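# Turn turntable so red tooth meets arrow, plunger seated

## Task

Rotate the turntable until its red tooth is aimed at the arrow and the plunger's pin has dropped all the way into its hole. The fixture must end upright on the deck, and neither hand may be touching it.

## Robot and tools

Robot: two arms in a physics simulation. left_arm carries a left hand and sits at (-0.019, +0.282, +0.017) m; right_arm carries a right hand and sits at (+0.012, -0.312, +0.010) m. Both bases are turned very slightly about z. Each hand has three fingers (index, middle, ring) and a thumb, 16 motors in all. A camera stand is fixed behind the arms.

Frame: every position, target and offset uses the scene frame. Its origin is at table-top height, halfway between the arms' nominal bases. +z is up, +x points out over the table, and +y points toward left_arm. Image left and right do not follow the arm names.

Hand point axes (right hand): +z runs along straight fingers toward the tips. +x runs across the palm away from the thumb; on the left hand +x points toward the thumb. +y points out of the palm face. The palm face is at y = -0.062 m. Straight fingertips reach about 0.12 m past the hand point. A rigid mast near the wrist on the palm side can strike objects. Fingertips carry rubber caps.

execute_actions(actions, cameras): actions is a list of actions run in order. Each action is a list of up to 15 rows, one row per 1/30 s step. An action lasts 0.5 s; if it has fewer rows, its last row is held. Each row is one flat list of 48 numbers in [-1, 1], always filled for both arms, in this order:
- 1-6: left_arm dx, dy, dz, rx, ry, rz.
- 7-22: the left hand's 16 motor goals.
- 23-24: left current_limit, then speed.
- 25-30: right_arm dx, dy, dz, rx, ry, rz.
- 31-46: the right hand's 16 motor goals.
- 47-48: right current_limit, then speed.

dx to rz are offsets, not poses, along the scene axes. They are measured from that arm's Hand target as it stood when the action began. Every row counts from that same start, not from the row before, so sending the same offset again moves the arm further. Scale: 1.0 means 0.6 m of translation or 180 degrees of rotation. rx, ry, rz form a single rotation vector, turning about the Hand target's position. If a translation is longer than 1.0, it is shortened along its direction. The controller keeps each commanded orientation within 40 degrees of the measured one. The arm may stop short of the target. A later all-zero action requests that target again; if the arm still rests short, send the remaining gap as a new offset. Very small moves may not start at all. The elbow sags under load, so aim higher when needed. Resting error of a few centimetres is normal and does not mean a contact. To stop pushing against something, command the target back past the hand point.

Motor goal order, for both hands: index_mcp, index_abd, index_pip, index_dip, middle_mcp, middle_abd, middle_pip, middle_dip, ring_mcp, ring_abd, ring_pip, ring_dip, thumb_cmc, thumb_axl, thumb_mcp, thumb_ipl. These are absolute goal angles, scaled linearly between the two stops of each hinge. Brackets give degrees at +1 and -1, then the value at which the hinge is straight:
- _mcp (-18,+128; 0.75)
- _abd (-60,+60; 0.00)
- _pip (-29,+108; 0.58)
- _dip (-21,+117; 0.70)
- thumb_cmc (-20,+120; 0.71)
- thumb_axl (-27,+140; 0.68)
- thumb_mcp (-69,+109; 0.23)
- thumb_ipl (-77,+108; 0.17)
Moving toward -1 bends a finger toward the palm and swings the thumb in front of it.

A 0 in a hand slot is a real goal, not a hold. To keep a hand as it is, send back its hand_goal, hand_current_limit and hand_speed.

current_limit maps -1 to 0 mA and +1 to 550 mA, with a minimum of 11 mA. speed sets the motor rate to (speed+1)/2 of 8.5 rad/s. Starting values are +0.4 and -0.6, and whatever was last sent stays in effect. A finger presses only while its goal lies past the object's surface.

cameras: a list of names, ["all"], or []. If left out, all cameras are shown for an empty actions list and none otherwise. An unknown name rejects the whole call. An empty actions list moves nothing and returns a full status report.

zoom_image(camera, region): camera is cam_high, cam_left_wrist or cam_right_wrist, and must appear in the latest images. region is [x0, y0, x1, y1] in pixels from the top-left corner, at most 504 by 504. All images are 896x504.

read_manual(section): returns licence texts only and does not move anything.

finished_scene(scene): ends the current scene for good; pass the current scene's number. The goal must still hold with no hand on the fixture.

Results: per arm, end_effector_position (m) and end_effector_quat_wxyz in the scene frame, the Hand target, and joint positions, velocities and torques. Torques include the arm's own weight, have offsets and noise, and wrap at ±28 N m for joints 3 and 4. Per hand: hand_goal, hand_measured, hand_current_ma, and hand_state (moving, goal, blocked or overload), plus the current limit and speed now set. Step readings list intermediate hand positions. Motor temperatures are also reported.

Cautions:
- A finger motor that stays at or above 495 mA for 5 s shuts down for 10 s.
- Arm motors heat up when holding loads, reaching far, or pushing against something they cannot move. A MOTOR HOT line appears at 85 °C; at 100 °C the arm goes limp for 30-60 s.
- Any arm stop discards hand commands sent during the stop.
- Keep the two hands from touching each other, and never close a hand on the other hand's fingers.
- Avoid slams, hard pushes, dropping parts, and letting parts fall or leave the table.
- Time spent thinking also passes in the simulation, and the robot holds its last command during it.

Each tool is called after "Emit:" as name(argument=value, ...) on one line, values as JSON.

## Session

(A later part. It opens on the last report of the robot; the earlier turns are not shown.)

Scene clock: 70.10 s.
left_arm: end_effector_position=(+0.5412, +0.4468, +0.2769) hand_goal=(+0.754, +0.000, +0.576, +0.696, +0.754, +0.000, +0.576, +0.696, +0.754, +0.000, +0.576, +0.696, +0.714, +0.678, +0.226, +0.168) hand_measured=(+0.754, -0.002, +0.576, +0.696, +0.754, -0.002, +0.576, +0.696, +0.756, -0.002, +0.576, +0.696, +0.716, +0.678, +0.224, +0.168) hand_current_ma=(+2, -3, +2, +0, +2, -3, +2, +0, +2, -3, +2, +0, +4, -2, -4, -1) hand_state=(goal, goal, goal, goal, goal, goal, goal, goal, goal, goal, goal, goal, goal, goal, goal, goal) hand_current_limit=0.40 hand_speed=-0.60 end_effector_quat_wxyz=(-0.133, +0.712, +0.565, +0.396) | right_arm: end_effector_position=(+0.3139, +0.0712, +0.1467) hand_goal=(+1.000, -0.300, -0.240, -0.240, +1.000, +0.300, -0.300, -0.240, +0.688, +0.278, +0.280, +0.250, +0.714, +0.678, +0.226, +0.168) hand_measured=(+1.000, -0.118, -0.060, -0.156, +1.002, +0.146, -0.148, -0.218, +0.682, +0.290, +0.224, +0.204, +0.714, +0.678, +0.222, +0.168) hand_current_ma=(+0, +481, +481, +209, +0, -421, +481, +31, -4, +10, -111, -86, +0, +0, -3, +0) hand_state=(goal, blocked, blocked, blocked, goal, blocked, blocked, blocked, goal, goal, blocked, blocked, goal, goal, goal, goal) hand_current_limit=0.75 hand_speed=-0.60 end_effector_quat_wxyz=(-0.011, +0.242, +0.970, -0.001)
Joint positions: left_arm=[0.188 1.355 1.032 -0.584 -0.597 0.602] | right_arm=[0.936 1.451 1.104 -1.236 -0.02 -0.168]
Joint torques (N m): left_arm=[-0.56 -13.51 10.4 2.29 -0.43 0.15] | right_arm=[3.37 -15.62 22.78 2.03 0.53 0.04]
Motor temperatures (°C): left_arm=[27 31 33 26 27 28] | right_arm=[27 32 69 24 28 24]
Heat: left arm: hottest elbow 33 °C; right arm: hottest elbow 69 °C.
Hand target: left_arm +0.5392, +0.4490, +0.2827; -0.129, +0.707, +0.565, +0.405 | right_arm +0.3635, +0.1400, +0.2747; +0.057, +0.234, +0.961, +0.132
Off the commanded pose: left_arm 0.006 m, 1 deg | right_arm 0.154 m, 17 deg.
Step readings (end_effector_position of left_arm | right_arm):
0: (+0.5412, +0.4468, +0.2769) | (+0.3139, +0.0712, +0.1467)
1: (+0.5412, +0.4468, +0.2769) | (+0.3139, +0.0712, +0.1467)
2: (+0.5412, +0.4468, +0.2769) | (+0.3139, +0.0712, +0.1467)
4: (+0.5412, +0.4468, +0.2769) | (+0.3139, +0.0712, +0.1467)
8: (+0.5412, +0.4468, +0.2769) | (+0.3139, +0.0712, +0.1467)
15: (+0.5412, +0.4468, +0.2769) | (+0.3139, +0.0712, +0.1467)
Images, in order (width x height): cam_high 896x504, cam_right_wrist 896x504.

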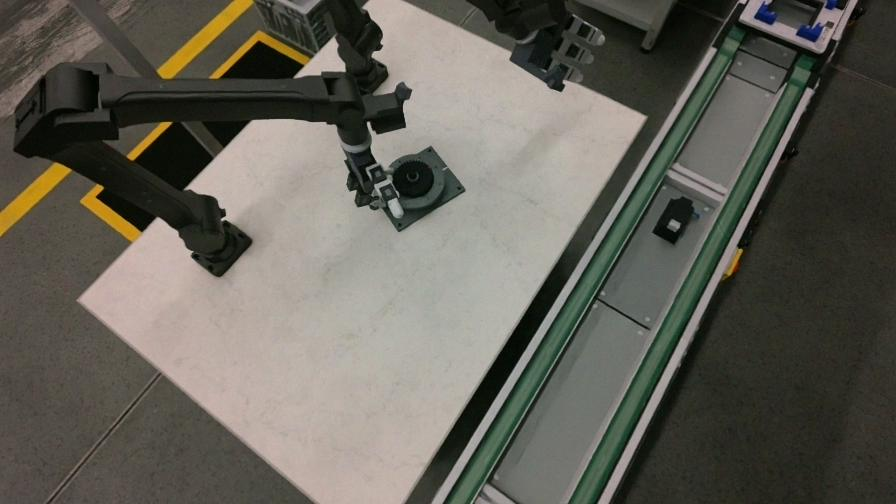

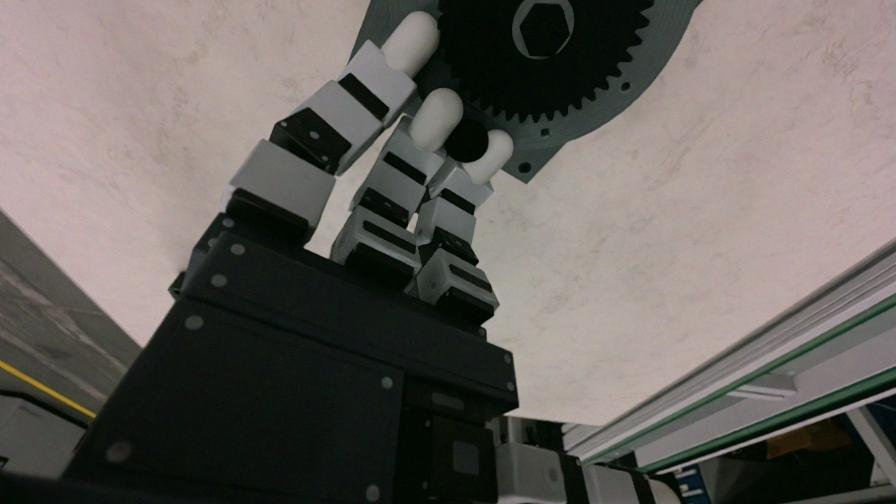

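Emit:
execute_actions(actions=[[[0,0,0,0,0,0,0.754,0,0.576,0.696,0.754,0,0.576,0.696,0.754,0,0.576,0.696,0.714,0.678,0.226,0.168,0.4,-0.6,0,0,0,0,0,0,1,-0.3,-0.22,-0.22,1,0.3,-0.28,-0.24,0.688,0.278,0.05,0.05,0.714,0.678,0.226,0.168,0.75,-0.5]],[[0,0,0,0,0,0,0.754,0,0.576,0.696,0.754,0,0.576,0.696,0.754,0,0.576,0.696,0.714,0.678,0.226,0.168,0.4,-0.6,-0.0074,-0.0098,-0.0515,-0.0177,0.0134,0,1,-0.3,-0.2,-0.18,1,0.3,-0.2,-0.2,0.688,0.25,-0.05,-0.05,0.714,0.678,0.226,0.168,0.75,-0.5]],[[0,0,0,0,0,0,0.754,0,0.576,0.696,0.754,0,0.576,0.696,0.754,0,0.576,0.696,0.714,0.678,0.226,0.168,0.4,-0.6,-0.01484,-0.0197,-0.0467,-0.0151,0.01138,0,1,-0.3,-0.16,-0.14,1,0.3,-0.16,-0.16,0.688,0.2,-0.1,-0.1,0.714,0.678,0.226,0.168,0.75,-0.5]],[[0,0,0,0,0,0,0.754,0,0.576,0.696,0.754,0,0.576,0.696,0.754,0,0.576,0.696,0.714,0.678,0.226,0.168,0.4,-0.6,-0.01484,-0.0197,-0.0467,-0.0151,0.01138,0,1,-0.28,-0.1,-0.08,1,0.28,-0.1,-0.1,0.7,0.15,-0.1,-0.1,0.714,0.678,0.226,0.168,0.7,-0.5]],[[0,0,0,0,0,0,0.754,0,0.576,0.696,0.754,0,0.576,0.696,0.754,0,0.576,0.696,0.714,0.678,0.226,0.168,0.4,-0.6,-0.01114,-0.01478,-0.0245,-0.00763,0.00575,0,1,-0.22,-0.05,0,1,0.22,-0.05,-0.02,0.7,0.1,-0.1,-0.1,0.714,0.678,0.226,0.168,0.5,-0.5]],[[0,0,0,0,0,0,0.754,0,0.576,0.696,0.754,0,0.576,0.696,0.754,0,0.576,0.696,0.714,0.678,0.226,0.168,0.4,-0.6,-0.012,-0.015,-0.02,-0.0076,0.0057,0,1,-0.16,-0.02,0.03,1,0.16,-0.02,0.03,0.7,0,-0.1,-0.1,0.714,0.678,0.226,0.168,0.3,-0.5]]], cameras=["cam_high", "cam_right_wrist"])

Emit:
zoom_image(camera="cam_high", region=[360, 140, 470, 235])

Emit:
zoom_image(camera="cam_right_wrist", region=[380, 70, 530, 220])

Scene clock: 74.47 s.
left_arm: end_effector_position=(+0.5412, +0.4468, +0.2769) hand_goal=(+0.754, +0.000, +0.576, +0.696, +0.754, +0.000, +0.576, +0.696, +0.754, +0.000, +0.576, +0.696, +0.714, +0.678, +0.226, +0.168) hand_measured=(+0.754, -0.002, +0.576, +0.696, +0.754, -0.002, +0.576, +0.696, +0.756, -0.002, +0.576, +0.696, +0.716, +0.678, +0.224, +0.168) hand_current_ma=(+2, -3, +2, +0, +2, -3, +2, +0, +2, -3, +2, +0, +4, -2, -4, -1) hand_state=(goal, goal, goal, goal, goal, goal, goal, goal, goal, goal, goal, goal, goal, goal, goal, goal) hand_current_limit=0.40 hand_speed=-0.60 end_effector_quat_wxyz=(-0.133, +0.712, +0.565, +0.396) | right_arm: end_effector_position=(+0.3137, +0.0716, +0.1426) hand_goal=(+1.000, -0.160, -0.020, +0.030, +1.000, +0.160, -0.020, +0.030, +0.700, +0.000, -0.100, -0.100, +0.714, +0.678, +0.226, +0.168) hand_measured=(+1.000, -0.110, -0.026, +0.010, +1.000, +0.110, -0.026, +0.022, +0.698, +0.004, -0.094, -0.096, +0.714, +0.678, +0.222, +0.168) hand_current_ma=(+0, +79, -5, -25, +0, -79, -5, -6, +0, +1, +5, +2, +0, +0, -3, +0) hand_state=(goal, blocked, goal, goal, goal, blocked, goal, goal, goal, goal, goal, goal, goal, goal, goal, goal) hand_current_limit=0.30 hand_speed=-0.50 end_effector_quat_wxyz=(-0.007, +0.242, +0.970, -0.011)
Joint positions: left_arm=[0.188 1.355 1.032 -0.584 -0.597 0.602] | right_arm=[0.944 1.463 1.109 -1.242 -0.005 -0.16]
Joint torques (N m): left_arm=[-0.56 -13.51 10.39 2.28 -0.43 0.15] | right_arm=[2.9 -9.52 11.81 1.39 -0.1 -0.01]
Motor temperatures (°C): left_arm=[27 31 33 26 27 28] | right_arm=[27 32 68 24 28 24]
Heat: left arm: hottest elbow 33 °C; right arm: hottest elbow 68 °C.
Hand target: left_arm +0.5392, +0.4490, +0.2827; -0.129, +0.707, +0.565, +0.405 | right_arm +0.3273, +0.0926, +0.1611; +0.008, +0.237, +0.971, +0.018
Off the commanded pose: left_arm 0.006 m, 1 deg | right_arm 0.031 m, 4 deg.
Step readings (end_effector_position of left_arm | right_arm):
0: (+0.5412, +0.4468, +0.2769) | (+0.3139, +0.0712, +0.1467)
1: (+0.5412, +0.4468, +0.2769) | (+0.3139, +0.0712, +0.1467)
2: (+0.5412, +0.4468, +0.2769) | (+0.3142, +0.0709, +0.1467)
4: (+0.5412, +0.4468, +0.2769) | (+0.3136, +0.0713, +0.1467)
8: (+0.5412, +0.4468, +0.2769) | (+0.3141, +0.0710, +0.1467)
15: (+0.5412, +0.4468, +0.2769) | (+0.3141, +0.0710, +0.1467)
16: (+0.5412, +0.4468, +0.2769) | (+0.3141, +0.0710, +0.1467)
17: (+0.5412, +0.4468, +0.2769) | (+0.3138, +0.0707, +0.1459)
19: (+0.5412, +0.4468, +0.2769) | (+0.3136, +0.0704, +0.1458)
23: (+0.5412, +0.4468, +0.2769) | (+0.3134, +0.0701, +0.1449)
30: (+0.5412, +0.4468, +0.2769) | (+0.3134, +0.0701, +0.1442)
31: (+0.5412, +0.4468, +0.2769) | (+0.3134, +0.0701, +0.1442)
32: (+0.5412, +0.4468, +0.2769) | (+0.3137, +0.0706, +0.1449)
34: (+0.5412, +0.4468, +0.2769) | (+0.3135, +0.0703, +0.1440)
38: (+0.5412, +0.4468, +0.2769) | (+0.3131, +0.0706, +0.1426)
45: (+0.5412, +0.4468, +0.2769) | (+0.3129, +0.0703, +0.1418)
46: (+0.5412, +0.4468, +0.2769) | (+0.3129, +0.0703, +0.1418)
47: (+0.5412, +0.4468, +0.2769) | (+0.3123, +0.0707, +0.1411)
49: (+0.5412, +0.4468, +0.2769) | (+0.3123, +0.0715, +0.1418)
53: (+0.5412, +0.4468, +0.2769) | (+0.3123, +0.0715, +0.1418)
60: (+0.5412, +0.4468, +0.2769) | (+0.3123, +0.0715, +0.1418)
61: (+0.5412, +0.4468, +0.2769) | (+0.3123, +0.0715, +0.1418)
62: (+0.5412, +0.4468, +0.2769) | (+0.3123, +0.0715, +0.1418)
64: (+0.5412, +0.4468, +0.2769) | (+0.3126, +0.0720, +0.1424)
68: (+0.5412, +0.4468, +0.2769) | (+0.3126, +0.0720, +0.1424)
75: (+0.5412, +0.4468, +0.2769) | (+0.3126, +0.0720, +0.1424)
76: (+0.5412, +0.4468, +0.2769) | (+0.3126, +0.0720, +0.1424)
77: (+0.5412, +0.4468, +0.2769) | (+0.3125, +0.0720, +0.1424)
79: (+0.5412, +0.4468, +0.2769) | (+0.3129, +0.0718, +0.1424)
83: (+0.5412, +0.4468, +0.2769) | (+0.3143, +0.0712, +0.1426)
90: (+0.5412, +0.4468, +0.2769) | (+0.3137, +0.0716, +0.1426)
Images, in order (width x height): cam_high 896x504, cam_right_wrist 896x504.

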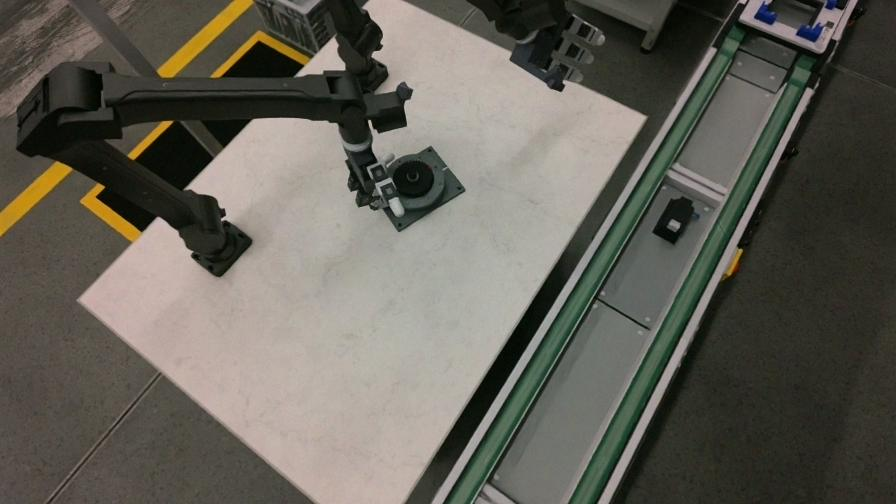

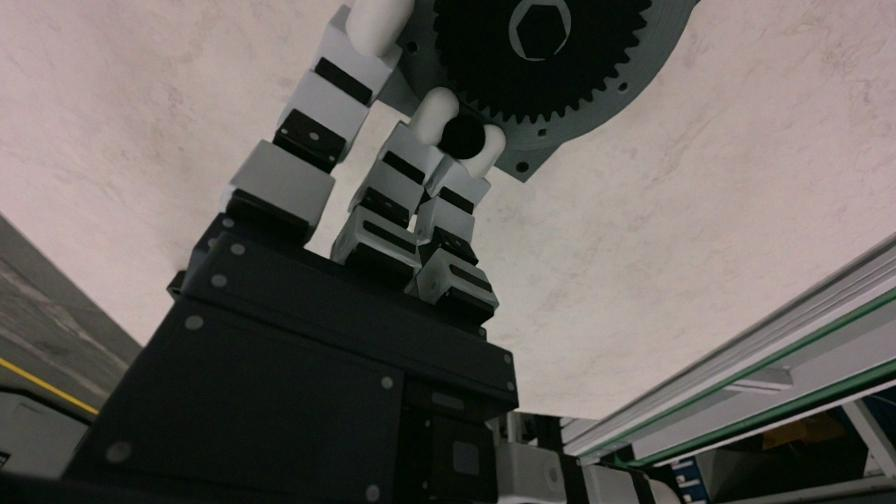

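Scaled by 4.582.

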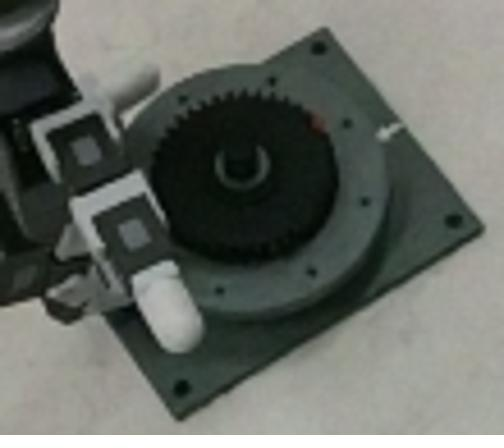

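Scaled by 3.360.

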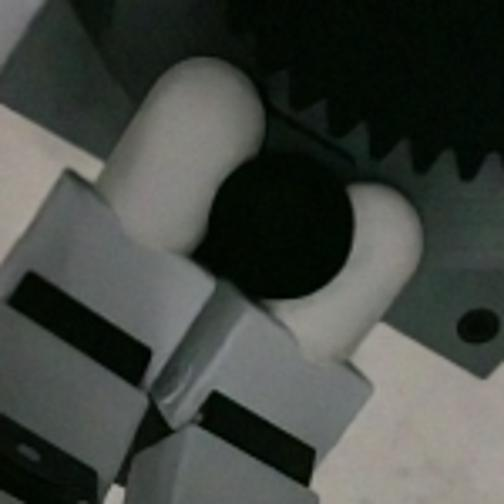

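Emit:
execute_actions(actions=[[[0,0,0,0,0,0,0.754,0,0.576,0.696,0.754,0,0.576,0.696,0.754,0,0.576,0.696,0.714,0.678,0.226,0.168,0.4,-0.6,-0.012,-0.022,-0.022,-0.003,0.0023,0,1,-0.08,-0.02,0.03,1,0.08,-0.02,0.03,0.7,-0.1,-0.1,0,0.714,0.678,0.226,0.168,0.4,-0.6]],[[0,0,0,0,0,0,0.754,0,0.576,0.696,0.754,0,0.576,0.696,0.754,0,0.576,0.696,0.714,0.678,0.226,0.168,0.4,-0.6,0,0,0,0,0,0,1,0.12,-0.02,0.03,1,-0.12,-0.02,0.03,0.6,-0.2,-0.2,0.2,0.714,0.678,0.226,0.168,0.4,-0.6]]], cameras=["cam_right_wrist"])

Emit:
zoom_image(camera="cam_right_wrist", region=[380, 70, 530, 220])

Scene clock: 76.30 s.
left_arm: end_effector_position=(+0.5412, +0.4468, +0.2769) hand_goal=(+0.754, +0.000, +0.576, +0.696, +0.754, +0.000, +0.576, +0.696, +0.754, +0.000, +0.576, +0.696, +0.714, +0.678, +0.226, +0.168) hand_measured=(+0.754, -0.002, +0.576, +0.696, +0.754, -0.002, +0.576, +0.696, +0.756, -0.002, +0.576, +0.696, +0.716, +0.678, +0.224, +0.168) hand_current_ma=(+2, -3, +2, +0, +2, -3, +2, +0, +2, -3, +2, +0, +4, -2, -4, -1) hand_state=(goal, goal, goal, goal, goal, goal, goal, goal, goal, goal, goal, goal, goal, goal, goal, goal) hand_current_limit=0.40 hand_speed=-0.60 end_effector_quat_wxyz=(-0.133, +0.712, +0.565, +0.396) | right_arm: end_effector_position=(+0.3164, +0.0758, +0.1452) hand_goal=(+1.000, +0.120, -0.020, +0.030, +1.000, -0.120, -0.020, +0.030, +0.600, -0.200, -0.200, +0.200, +0.714, +0.678, +0.226, +0.168) hand_measured=(+1.000, +0.112, -0.024, +0.020, +1.000, -0.116, -0.018, +0.028, +0.606, -0.196, -0.192, +0.198, +0.714, +0.678, +0.222, +0.168) hand_current_ma=(+0, -6, -2, -9, +0, +2, +0, -1, +3, +2, +6, -1, +0, +0, -3, +0) hand_state=(goal, goal, goal, goal, goal, goal, goal, goal, goal, goal, goal, goal, goal, goal, goal, goal) hand_current_limit=0.40 hand_speed=-0.60 end_effector_quat_wxyz=(-0.001, +0.239, +0.971, +0.003)
Joint positions: left_arm=[0.188 1.355 1.032 -0.584 -0.597 0.602] | right_arm=[0.944 1.457 1.103 -1.213 -0.005 -0.165]
Joint torques (N m): left_arm=[-0.62 -13.51 10.39 2.29 -0.43 0.15] | right_arm=[2.26 -10.64 8.17 1.2 -0.1 -0.07]
Motor temperatures (°C): left_arm=[27 31 33 26 27 28] | right_arm=[27 32 67 24 28 24]
Heat: left arm: hottest elbow 33 °C; right arm: hottest elbow 67 °C.
Hand target: left_arm +0.5392, +0.4490, +0.2827; -0.129, +0.707, +0.565, +0.405 | right_arm +0.3201, +0.0794, +0.1479; +0.006, +0.237, +0.971, +0.013
Off the commanded pose: left_arm 0.006 m, 1 deg | right_arm 0.006 m, 1 deg.
Step readings (end_effector_position of left_arm | right_arm):
0: (+0.5412, +0.4468, +0.2769) | (+0.3137, +0.0716, +0.1426)
1: (+0.5412, +0.4468, +0.2769) | (+0.3137, +0.0716, +0.1426)
2: (+0.5412, +0.4468, +0.2769) | (+0.3137, +0.0716, +0.1426)
4: (+0.5412, +0.4468, +0.2769) | (+0.3140, +0.0719, +0.1427)
8: (+0.5412, +0.4468, +0.2769) | (+0.3137, +0.0716, +0.1423)
15: (+0.5412, +0.4468, +0.2769) | (+0.3137, +0.0716, +0.1435)
16: (+0.5412, +0.4468, +0.2769) | (+0.3137, +0.0716, +0.1435)
17: (+0.5412, +0.4468, +0.2769) | (+0.3144, +0.0720, +0.1438)
19: (+0.5412, +0.4468, +0.2769) | (+0.3158, +0.0743, +0.1447)
23: (+0.5412, +0.4468, +0.2769) | (+0.3162, +0.0760, +0.1452)
30: (+0.5412, +0.4468, +0.2769) | (+0.3164, +0.0758, +0.1452)
Images, in order (width x height): cam_right_wrist 896x504.

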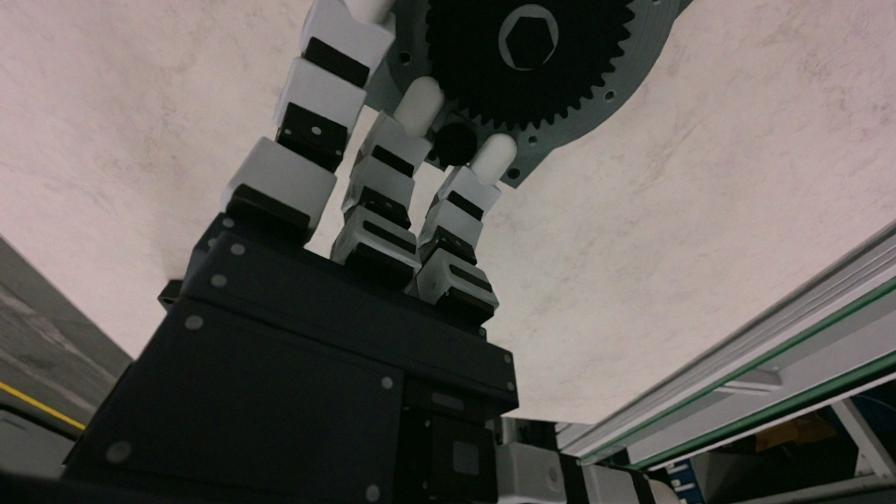

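Scaled by 3.360.

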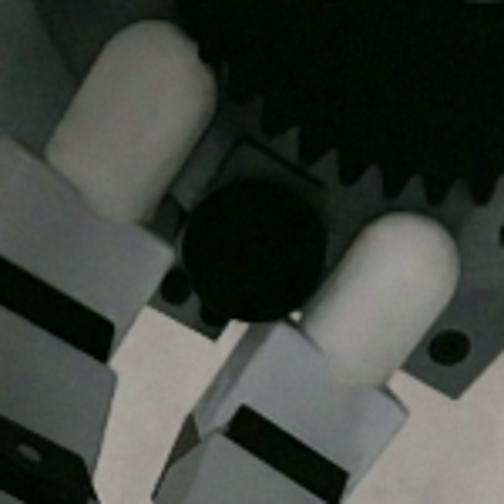

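Emit:
execute_actions(actions=[[[0,0,0,0,0,0,0.754,0,0.576,0.696,0.754,0,0.576,0.696,0.754,0,0.576,0.696,0.714,0.678,0.226,0.168,0.4,-0.6,-0.006,-0.01,0.06,0,0,0,1,0.14,-0.02,0.03,1,-0.14,-0.02,0.03,0.6,-0.2,-0.2,0.2,0.714,0.678,0.226,0.168,0.4,-0.6]],[[0,0,0,0,0,0,0.754,0,0.576,0.696,0.754,0,0.576,0.696,0.754,0,0.576,0.696,0.714,0.678,0.226,0.168,0.4,-0.6,0,-0.06,0.08,0,0,0,1,0.14,-0.02,0.03,1,-0.14,-0.02,0.03,0.6,-0.2,-0.2,0.2,0.714,0.678,0.226,0.168,0.4,-0.6]],[[0,0,0,0,0,0,0.754,0,0.576,0.696,0.754,0,0.576,0.696,0.754,0,0.576,0.696,0.714,0.678,0.226,0.168,0.4,-0.6,0.02,-0.2,0.05,0,0,0,1,0.08,-0.02,0.03,1,-0.08,-0.02,0.03,0.48,0,-0.3,0.262,0.714,0.678,0.226,0.168,0.4,-0.6]]], cameras=["cam_right_wrist", "cam_high"])

Emit:
zoom_image(camera="cam_high", region=[360, 140, 470, 235])

Emit:
zoom_image(camera="cam_high", region=[370, 170, 410, 210])

Scene clock: 80.17 s.
left_arm: end_effector_position=(+0.5412, +0.4468, +0.2769) hand_goal=(+0.754, +0.000, +0.576, +0.696, +0.754, +0.000, +0.576, +0.696, +0.754, +0.000, +0.576, +0.696, +0.714, +0.678, +0.226, +0.168) hand_measured=(+0.754, -0.002, +0.576, +0.696, +0.754, -0.002, +0.576, +0.696, +0.756, -0.002, +0.576, +0.696, +0.716, +0.678, +0.224, +0.168) hand_current_ma=(+2, -3, +2, +0, +2, -3, +2, +0, +2, -3, +2, +0, +4, -2, -4, -1) hand_state=(goal, goal, goal, goal, goal, goal, goal, goal, goal, goal, goal, goal, goal, goal, goal, goal) hand_current_limit=0.40 hand_speed=-0.60 end_effector_quat_wxyz=(-0.133, +0.712, +0.565, +0.396) | right_arm: end_effector_position=(+0.3251, -0.0799, +0.2594) hand_goal=(+1.000, +0.080, -0.020, +0.030, +1.000, -0.080, -0.020, +0.030, +0.480, +0.000, -0.300, +0.262, +0.714, +0.678, +0.226, +0.168) hand_measured=(+0.998, +0.082, -0.022, +0.028, +0.998, -0.082, -0.018, +0.028, +0.488, -0.002, -0.292, +0.260, +0.714, +0.678, +0.222, +0.168) hand_current_ma=(-1, +1, -1, -1, -1, -1, +0, -1, +6, -1, +6, -1, +0, +0, -4, +0) hand_state=(goal, goal, goal, goal, goal, goal, goal, goal, goal, goal, goal, goal, goal, goal, goal, goal) hand_current_limit=0.40 hand_speed=-0.60 end_effector_quat_wxyz=(+0.006, +0.238, +0.971, +0.014)
Joint positions: left_arm=[0.188 1.355 1.032 -0.584 -0.597 0.602] | right_arm=[0.601 1.112 1.095 -1.526 -0.009 -0.51]
Joint torques (N m): left_arm=[-0.5 -13.51 10.36 2.29 -0.43 0.15] | right_arm=[1.2 -6.18 9.77 0.09 -0.33 -0.07]
Motor temperatures (°C): left_arm=[27 31 33 26 27 27] | right_arm=[27 32 65 24 28 24]
Heat: left arm: hottest elbow 33 °C; right arm: hottest elbow 65 °C.
Hand target: left_arm +0.5392, +0.4490, +0.2827; -0.129, +0.707, +0.565, +0.405 | right_arm +0.3285, -0.0826, +0.2619; +0.006, +0.237, +0.971, +0.013
Off the commanded pose: left_arm 0.006 m, 1 deg | right_arm 0.005 m, 0 deg.
Step readings (end_effector_position of left_arm | right_arm):
0: (+0.5412, +0.4468, +0.2769) | (+0.3164, +0.0758, +0.1452)
1: (+0.5412, +0.4468, +0.2769) | (+0.3164, +0.0758, +0.1452)
2: (+0.5412, +0.4468, +0.2769) | (+0.3161, +0.0756, +0.1451)
4: (+0.5412, +0.4468, +0.2769) | (+0.3136, +0.0726, +0.1459)
8: (+0.5412, +0.4468, +0.2769) | (+0.3081, +0.0653, +0.1517)
15: (+0.5412, +0.4468, +0.2769) | (+0.3059, +0.0624, +0.1582)
16: (+0.5412, +0.4468, +0.2769) | (+0.3064, +0.0618, +0.1587)
17: (+0.5412, +0.4468, +0.2769) | (+0.3055, +0.0607, +0.1591)
19: (+0.5412, +0.4468, +0.2769) | (+0.3010, +0.0532, +0.1633)
23: (+0.5412, +0.4468, +0.2769) | (+0.2991, +0.0332, +0.1866)
30: (+0.5412, +0.4468, +0.2769) | (+0.3066, +0.0253, +0.2073)
31: (+0.5412, +0.4468, +0.2769) | (+0.3056, +0.0256, +0.2079)
32: (+0.5412, +0.4468, +0.2769) | (+0.3046, +0.0243, +0.2086)
34: (+0.5412, +0.4468, +0.2769) | (+0.3092, +0.0079, +0.2152)
38: (+0.5412, +0.4468, +0.2769) | (+0.3290, -0.0561, +0.2439)
45: (+0.5412, +0.4468, +0.2769) | (+0.3299, -0.0846, +0.2619)
Images, in order (width x height): cam_high 896x504, cam_right_wrist 896x504.

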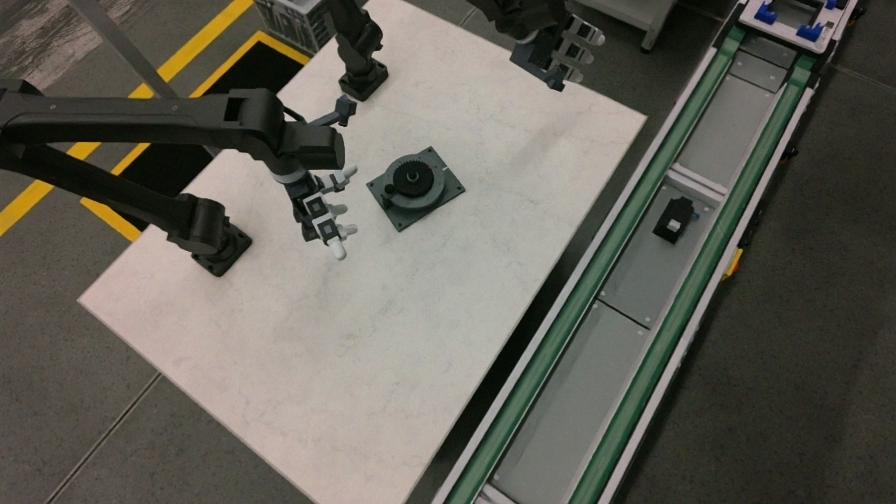

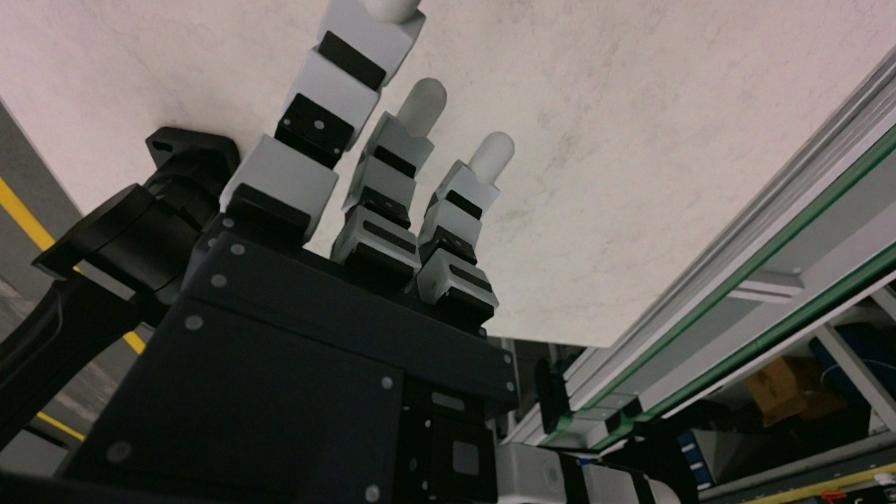

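Scaled by 4.582.

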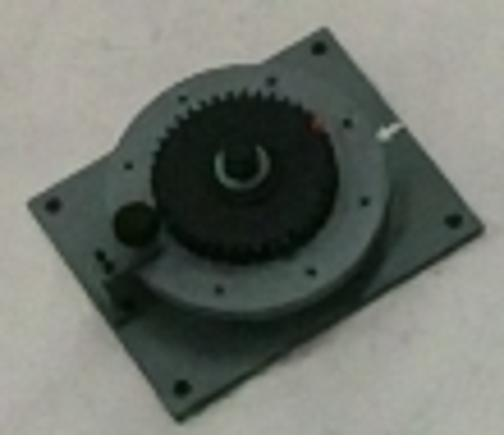

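Scaled by 12.600.

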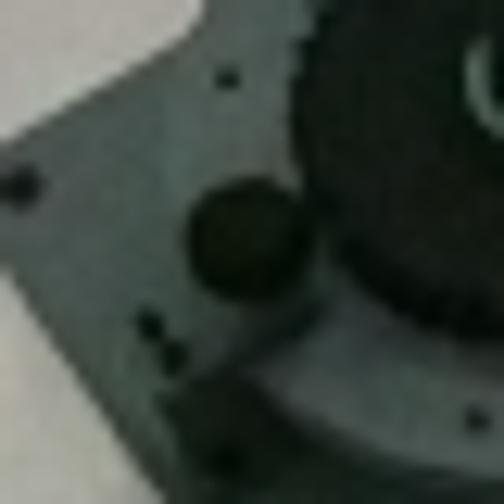

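Emit:
execute_actions(actions=[[[0,0,0,0,0,0,0.754,0,0.576,0.696,0.754,0,0.576,0.696,0.754,0,0.576,0.696,0.714,0.678,0.226,0.168,0.4,-0.6,0.0018,0.2,-0.033,-0.003,0.0023,0,1,0.08,-0.02,0.03,1,-0.08,-0.02,0.03,0.48,0,-0.3,0.262,0.714,0.678,0.226,0.168,0.4,-0.6]],[[0,0,0,0,0,0,0.754,0,0.576,0.696,0.754,0,0.576,0.696,0.754,0,0.576,0.696,0.714,0.678,0.226,0.168,0.4,-0.6,-0.0228,0.06,-0.0787,0,0,0,1,0.08,-0.02,0.03,1,-0.08,-0.02,0.03,0.48,0,-0.3,0.262,0.714,0.678,0.226,0.168,0.4,-0.6]],[[0,0,0,0,0,0,0.754,0,0.576,0.696,0.754,0,0.576,0.696,0.754,0,0.576,0.696,0.714,0.678,0.226,0.168,0.4,-0.6,0,0,0,0,0,0,1,0.08,-0.02,0.03,1,-0.08,-0.02,0.03,0.48,0,-0.3,0.262,0.714,0.678,0.226,0.168,0.4,-0.6]]], cameras=["cam_right_wrist"])

Emit:
zoom_image(camera="cam_right_wrist", region=[330, 0, 630, 200])

Scene clock: 82.77 s.
left_arm: end_effector_position=(+0.5412, +0.4468, +0.2769) hand_goal=(+0.754, +0.000, +0.576, +0.696, +0.754, +0.000, +0.576, +0.696, +0.754, +0.000, +0.576, +0.696, +0.714, +0.678, +0.226, +0.168) hand_measured=(+0.754, -0.002, +0.576, +0.696, +0.754, -0.002, +0.576, +0.696, +0.756, -0.002, +0.576, +0.696, +0.716, +0.678, +0.224, +0.168) hand_current_ma=(+2, -3, +2, +0, +2, -3, +2, +0, +2, -3, +2, +0, +4, -2, -4, -1) hand_state=(goal, goal, goal, goal, goal, goal, goal, goal, goal, goal, goal, goal, goal, goal, goal, goal) hand_current_limit=0.40 hand_speed=-0.60 end_effector_quat_wxyz=(-0.133, +0.712, +0.565, +0.396) | right_arm: end_effector_position=(+0.3094, +0.0634, +0.1828) hand_goal=(+1.000, +0.080, -0.020, +0.030, +1.000, -0.080, -0.020, +0.030, +0.480, +0.000, -0.300, +0.262, +0.714, +0.678, +0.226, +0.168) hand_measured=(+0.998, +0.082, -0.022, +0.028, +0.998, -0.082, -0.018, +0.028, +0.486, -0.002, -0.292, +0.260, +0.714, +0.678, +0.222, +0.168) hand_current_ma=(-1, +1, +0, -1, -1, +0, +0, -1, +5, -1, +6, -1, +0, +0, -4, +0) hand_state=(goal, goal, goal, goal, goal, goal, goal, goal, goal, goal, goal, goal, goal, goal, goal, goal) hand_current_limit=0.40 hand_speed=-0.60 end_effector_quat_wxyz=(-0.007, +0.233, +0.972, -0.010)
Joint positions: left_arm=[0.188 1.355 1.032 -0.584 -0.597 0.602] | right_arm=[0.936 1.406 1.16 -1.348 -0.005 -0.185]
Joint torques (N m): left_arm=[-0.62 -13.45 10.37 2.3 -0.43 0.15] | right_arm=[2.73 -9.41 10.33 0.9 -0.07 0.11]
Motor temperatures (°C): left_arm=[27 31 33 26 27 27] | right_arm=[27 31 63 24 28 24]
Heat: left arm: hottest elbow 33 °C; right arm: hottest elbow 63 °C.
Hand target: left_arm +0.5392, +0.4490, +0.2827; -0.129, +0.707, +0.565, +0.405 | right_arm +0.3159, +0.0734, +0.1949; +0.003, +0.237, +0.972, +0.007
Off the commanded pose: left_arm 0.006 m, 1 deg | right_arm 0.017 m, 2 deg.
Step readings (end_effector_position of left_arm | right_arm):
0: (+0.5412, +0.4468, +0.2769) | (+0.3251, -0.0799, +0.2594)
1: (+0.5412, +0.4468, +0.2769) | (+0.3251, -0.0799, +0.2594)
2: (+0.5412, +0.4468, +0.2769) | (+0.3254, -0.0787, +0.2583)
4: (+0.5412, +0.4468, +0.2769) | (+0.3208, -0.0610, +0.2480)
8: (+0.5412, +0.4468, +0.2769) | (+0.2974, +0.0004, +0.2186)
15: (+0.5412, +0.4468, +0.2769) | (+0.3047, +0.0232, +0.2040)
16: (+0.5412, +0.4468, +0.2769) | (+0.3063, +0.0230, +0.2064)
17: (+0.5412, +0.4468, +0.2769) | (+0.3093, +0.0235, +0.2076)
19: (+0.5412, +0.4468, +0.2769) | (+0.3149, +0.0304, +0.2076)
23: (+0.5412, +0.4468, +0.2769) | (+0.3115, +0.0531, +0.1950)
30: (+0.5412, +0.4468, +0.2769) | (+0.3060, +0.0663, +0.1834)
31: (+0.5412, +0.4468, +0.2769) | (+0.3073, +0.0658, +0.1835)
32: (+0.5412, +0.4468, +0.2769) | (+0.3070, +0.0653, +0.1828)
34: (+0.5412, +0.4468, +0.2769) | (+0.3080, +0.0651, +0.1835)
38: (+0.5412, +0.4468, +0.2769) | (+0.3091, +0.0636, +0.1828)
45: (+0.5412, +0.4468, +0.2769) | (+0.3094, +0.0634, +0.1828)
Images, in order (width x height): cam_right_wrist 896x504.

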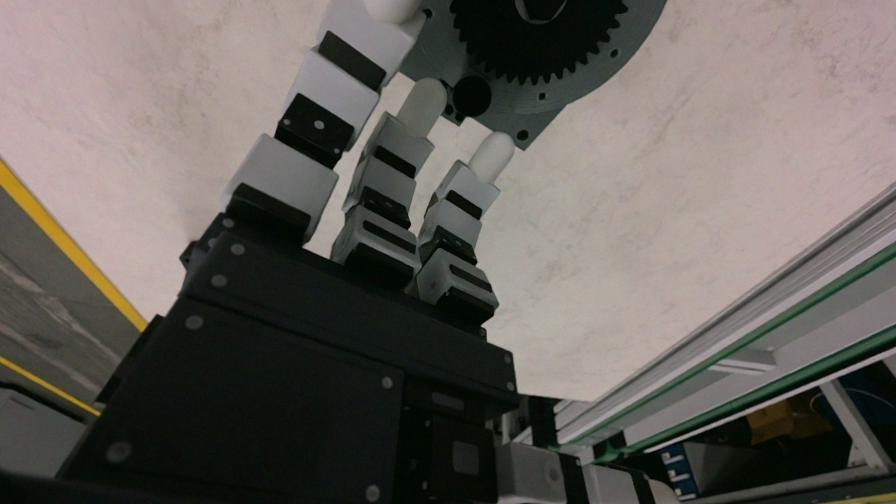

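Scaled by 1.680.

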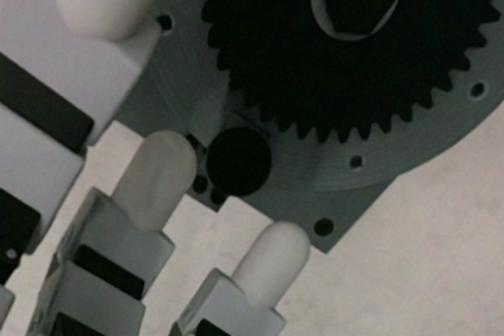

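Emit:
execute_actions(actions=[[[0,0,0,0,0,0,0.754,0,0.576,0.696,0.754,0,0.576,0.696,0.754,0,0.576,0.696,0.714,0.678,0.226,0.168,0.4,-0.6,-0.01,-0.06,0.08,0,0,0,1,0.08,-0.02,0.03,1,-0.08,-0.02,0.03,0.48,0,-0.3,0.262,0.714,0.678,0.226,0.168,0.4,-0.6]],[[0,0,0,0,0,0,0.754,0,0.576,0.696,0.754,0,0.576,0.696,0.754,0,0.576,0.696,0.714,0.678,0.226,0.168,0.4,-0.6,0.02,-0.2,0.03,0,0,0,1,0.08,-0.02,0.03,1,-0.08,-0.02,0.03,0.48,0,-0.3,0.262,0.714,0.678,0.226,0.168,0.4,-0.6]]], cameras=["cam_high"])

Emit:
zoom_image(camera="cam_high", region=[360, 140, 470, 235])

Scene clock: 85.30 s.
left_arm: end_effector_position=(+0.5412, +0.4468, +0.2769) hand_goal=(+0.754, +0.000, +0.576, +0.696, +0.754, +0.000, +0.576, +0.696, +0.754, +0.000, +0.576, +0.696, +0.714, +0.678, +0.226, +0.168) hand_measured=(+0.754, -0.002, +0.576, +0.696, +0.754, -0.002, +0.576, +0.696, +0.756, -0.002, +0.576, +0.696, +0.716, +0.678, +0.224, +0.168) hand_current_ma=(+2, -3, +2, +0, +2, -3, +2, +0, +2, -3, +2, +0, +4, -2, -4, -1) hand_state=(goal, goal, goal, goal, goal, goal, goal, goal, goal, goal, goal, goal, goal, goal, goal, goal) hand_current_limit=0.40 hand_speed=-0.60 end_effector_quat_wxyz=(-0.133, +0.712, +0.565, +0.396) | right_arm: end_effector_position=(+0.3195, -0.0794, +0.2609) hand_goal=(+1.000, +0.080, -0.020, +0.030, +1.000, -0.080, -0.020, +0.030, +0.480, +0.000, -0.300, +0.262, +0.714, +0.678, +0.226, +0.168) hand_measured=(+0.998, +0.082, -0.020, +0.028, +0.998, -0.080, -0.018, +0.028, +0.484, -0.002, -0.292, +0.260, +0.714, +0.678, +0.222, +0.168) hand_current_ma=(-1, +0, +0, -1, -1, +0, +0, -1, +3, +0, +5, -1, +0, +0, -4, +0) hand_state=(goal, goal, goal, goal, goal, goal, goal, goal, goal, goal, goal, goal, goal, goal, goal, goal) hand_current_limit=0.40 hand_speed=-0.60 end_effector_quat_wxyz=(+0.005, +0.239, +0.971, +0.010)
Joint positions: left_arm=[0.188 1.355 1.032 -0.584 -0.597 0.602] | right_arm=[0.615 1.104 1.095 -1.539 -0.006 -0.495]
Joint torques (N m): left_arm=[-0.56 -13.51 10.37 2.28 -0.43 0.16] | right_arm=[1.08 -6.3 9.22 0.01 -0.32 -0.15]
Motor temperatures (°C): left_arm=[27 31 33 26 27 27] | right_arm=[27 31 62 24 28 24]
Heat: left arm: hottest elbow 33 °C; right arm: hottest elbow 62 °C.
Hand target: left_arm +0.5392, +0.4490, +0.2827; -0.129, +0.707, +0.565, +0.405 | right_arm +0.3219, -0.0826, +0.2609; +0.003, +0.237, +0.972, +0.007
Off the commanded pose: left_arm 0.006 m, 1 deg | right_arm 0.004 m, 0 deg.
Step readings (end_effector_position of left_arm | right_arm):
0: (+0.5412, +0.4468, +0.2769) | (+0.3100, +0.0629, +0.1828)
1: (+0.5412, +0.4468, +0.2769) | (+0.3100, +0.0629, +0.1828)
2: (+0.5412, +0.4468, +0.2769) | (+0.3097, +0.0626, +0.1834)
4: (+0.5412, +0.4468, +0.2769) | (+0.3064, +0.0587, +0.1875)
8: (+0.5412, +0.4468, +0.2769) | (+0.2991, +0.0419, +0.2085)
15: (+0.5412, +0.4468, +0.2769) | (+0.3008, +0.0284, +0.2216)
16: (+0.5412, +0.4468, +0.2769) | (+0.3005, +0.0287, +0.2222)
17: (+0.5412, +0.4468, +0.2769) | (+0.3000, +0.0270, +0.2226)
19: (+0.5412, +0.4468, +0.2769) | (+0.3043, +0.0115, +0.2271)
23: (+0.5412, +0.4468, +0.2769) | (+0.3214, -0.0572, +0.2447)
30: (+0.5412, +0.4468, +0.2769) | (+0.3245, -0.0842, +0.2621)
Images, in order (width x height): cam_high 896x504.

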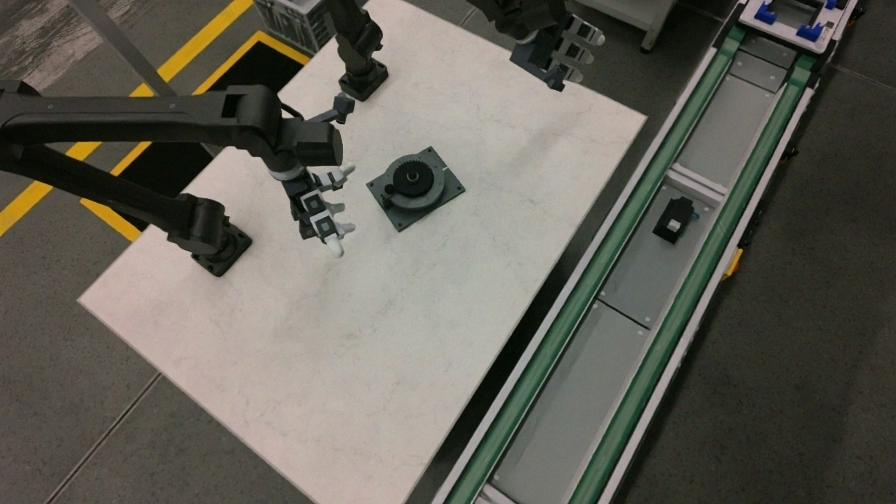

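Scaled by 4.582.

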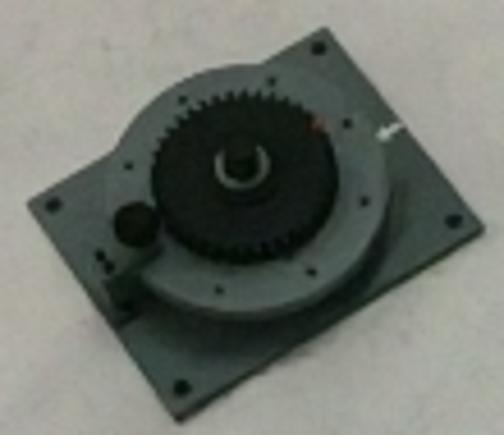

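Emit:
finished_scene(scene=2)

The scene is finished: the task was done.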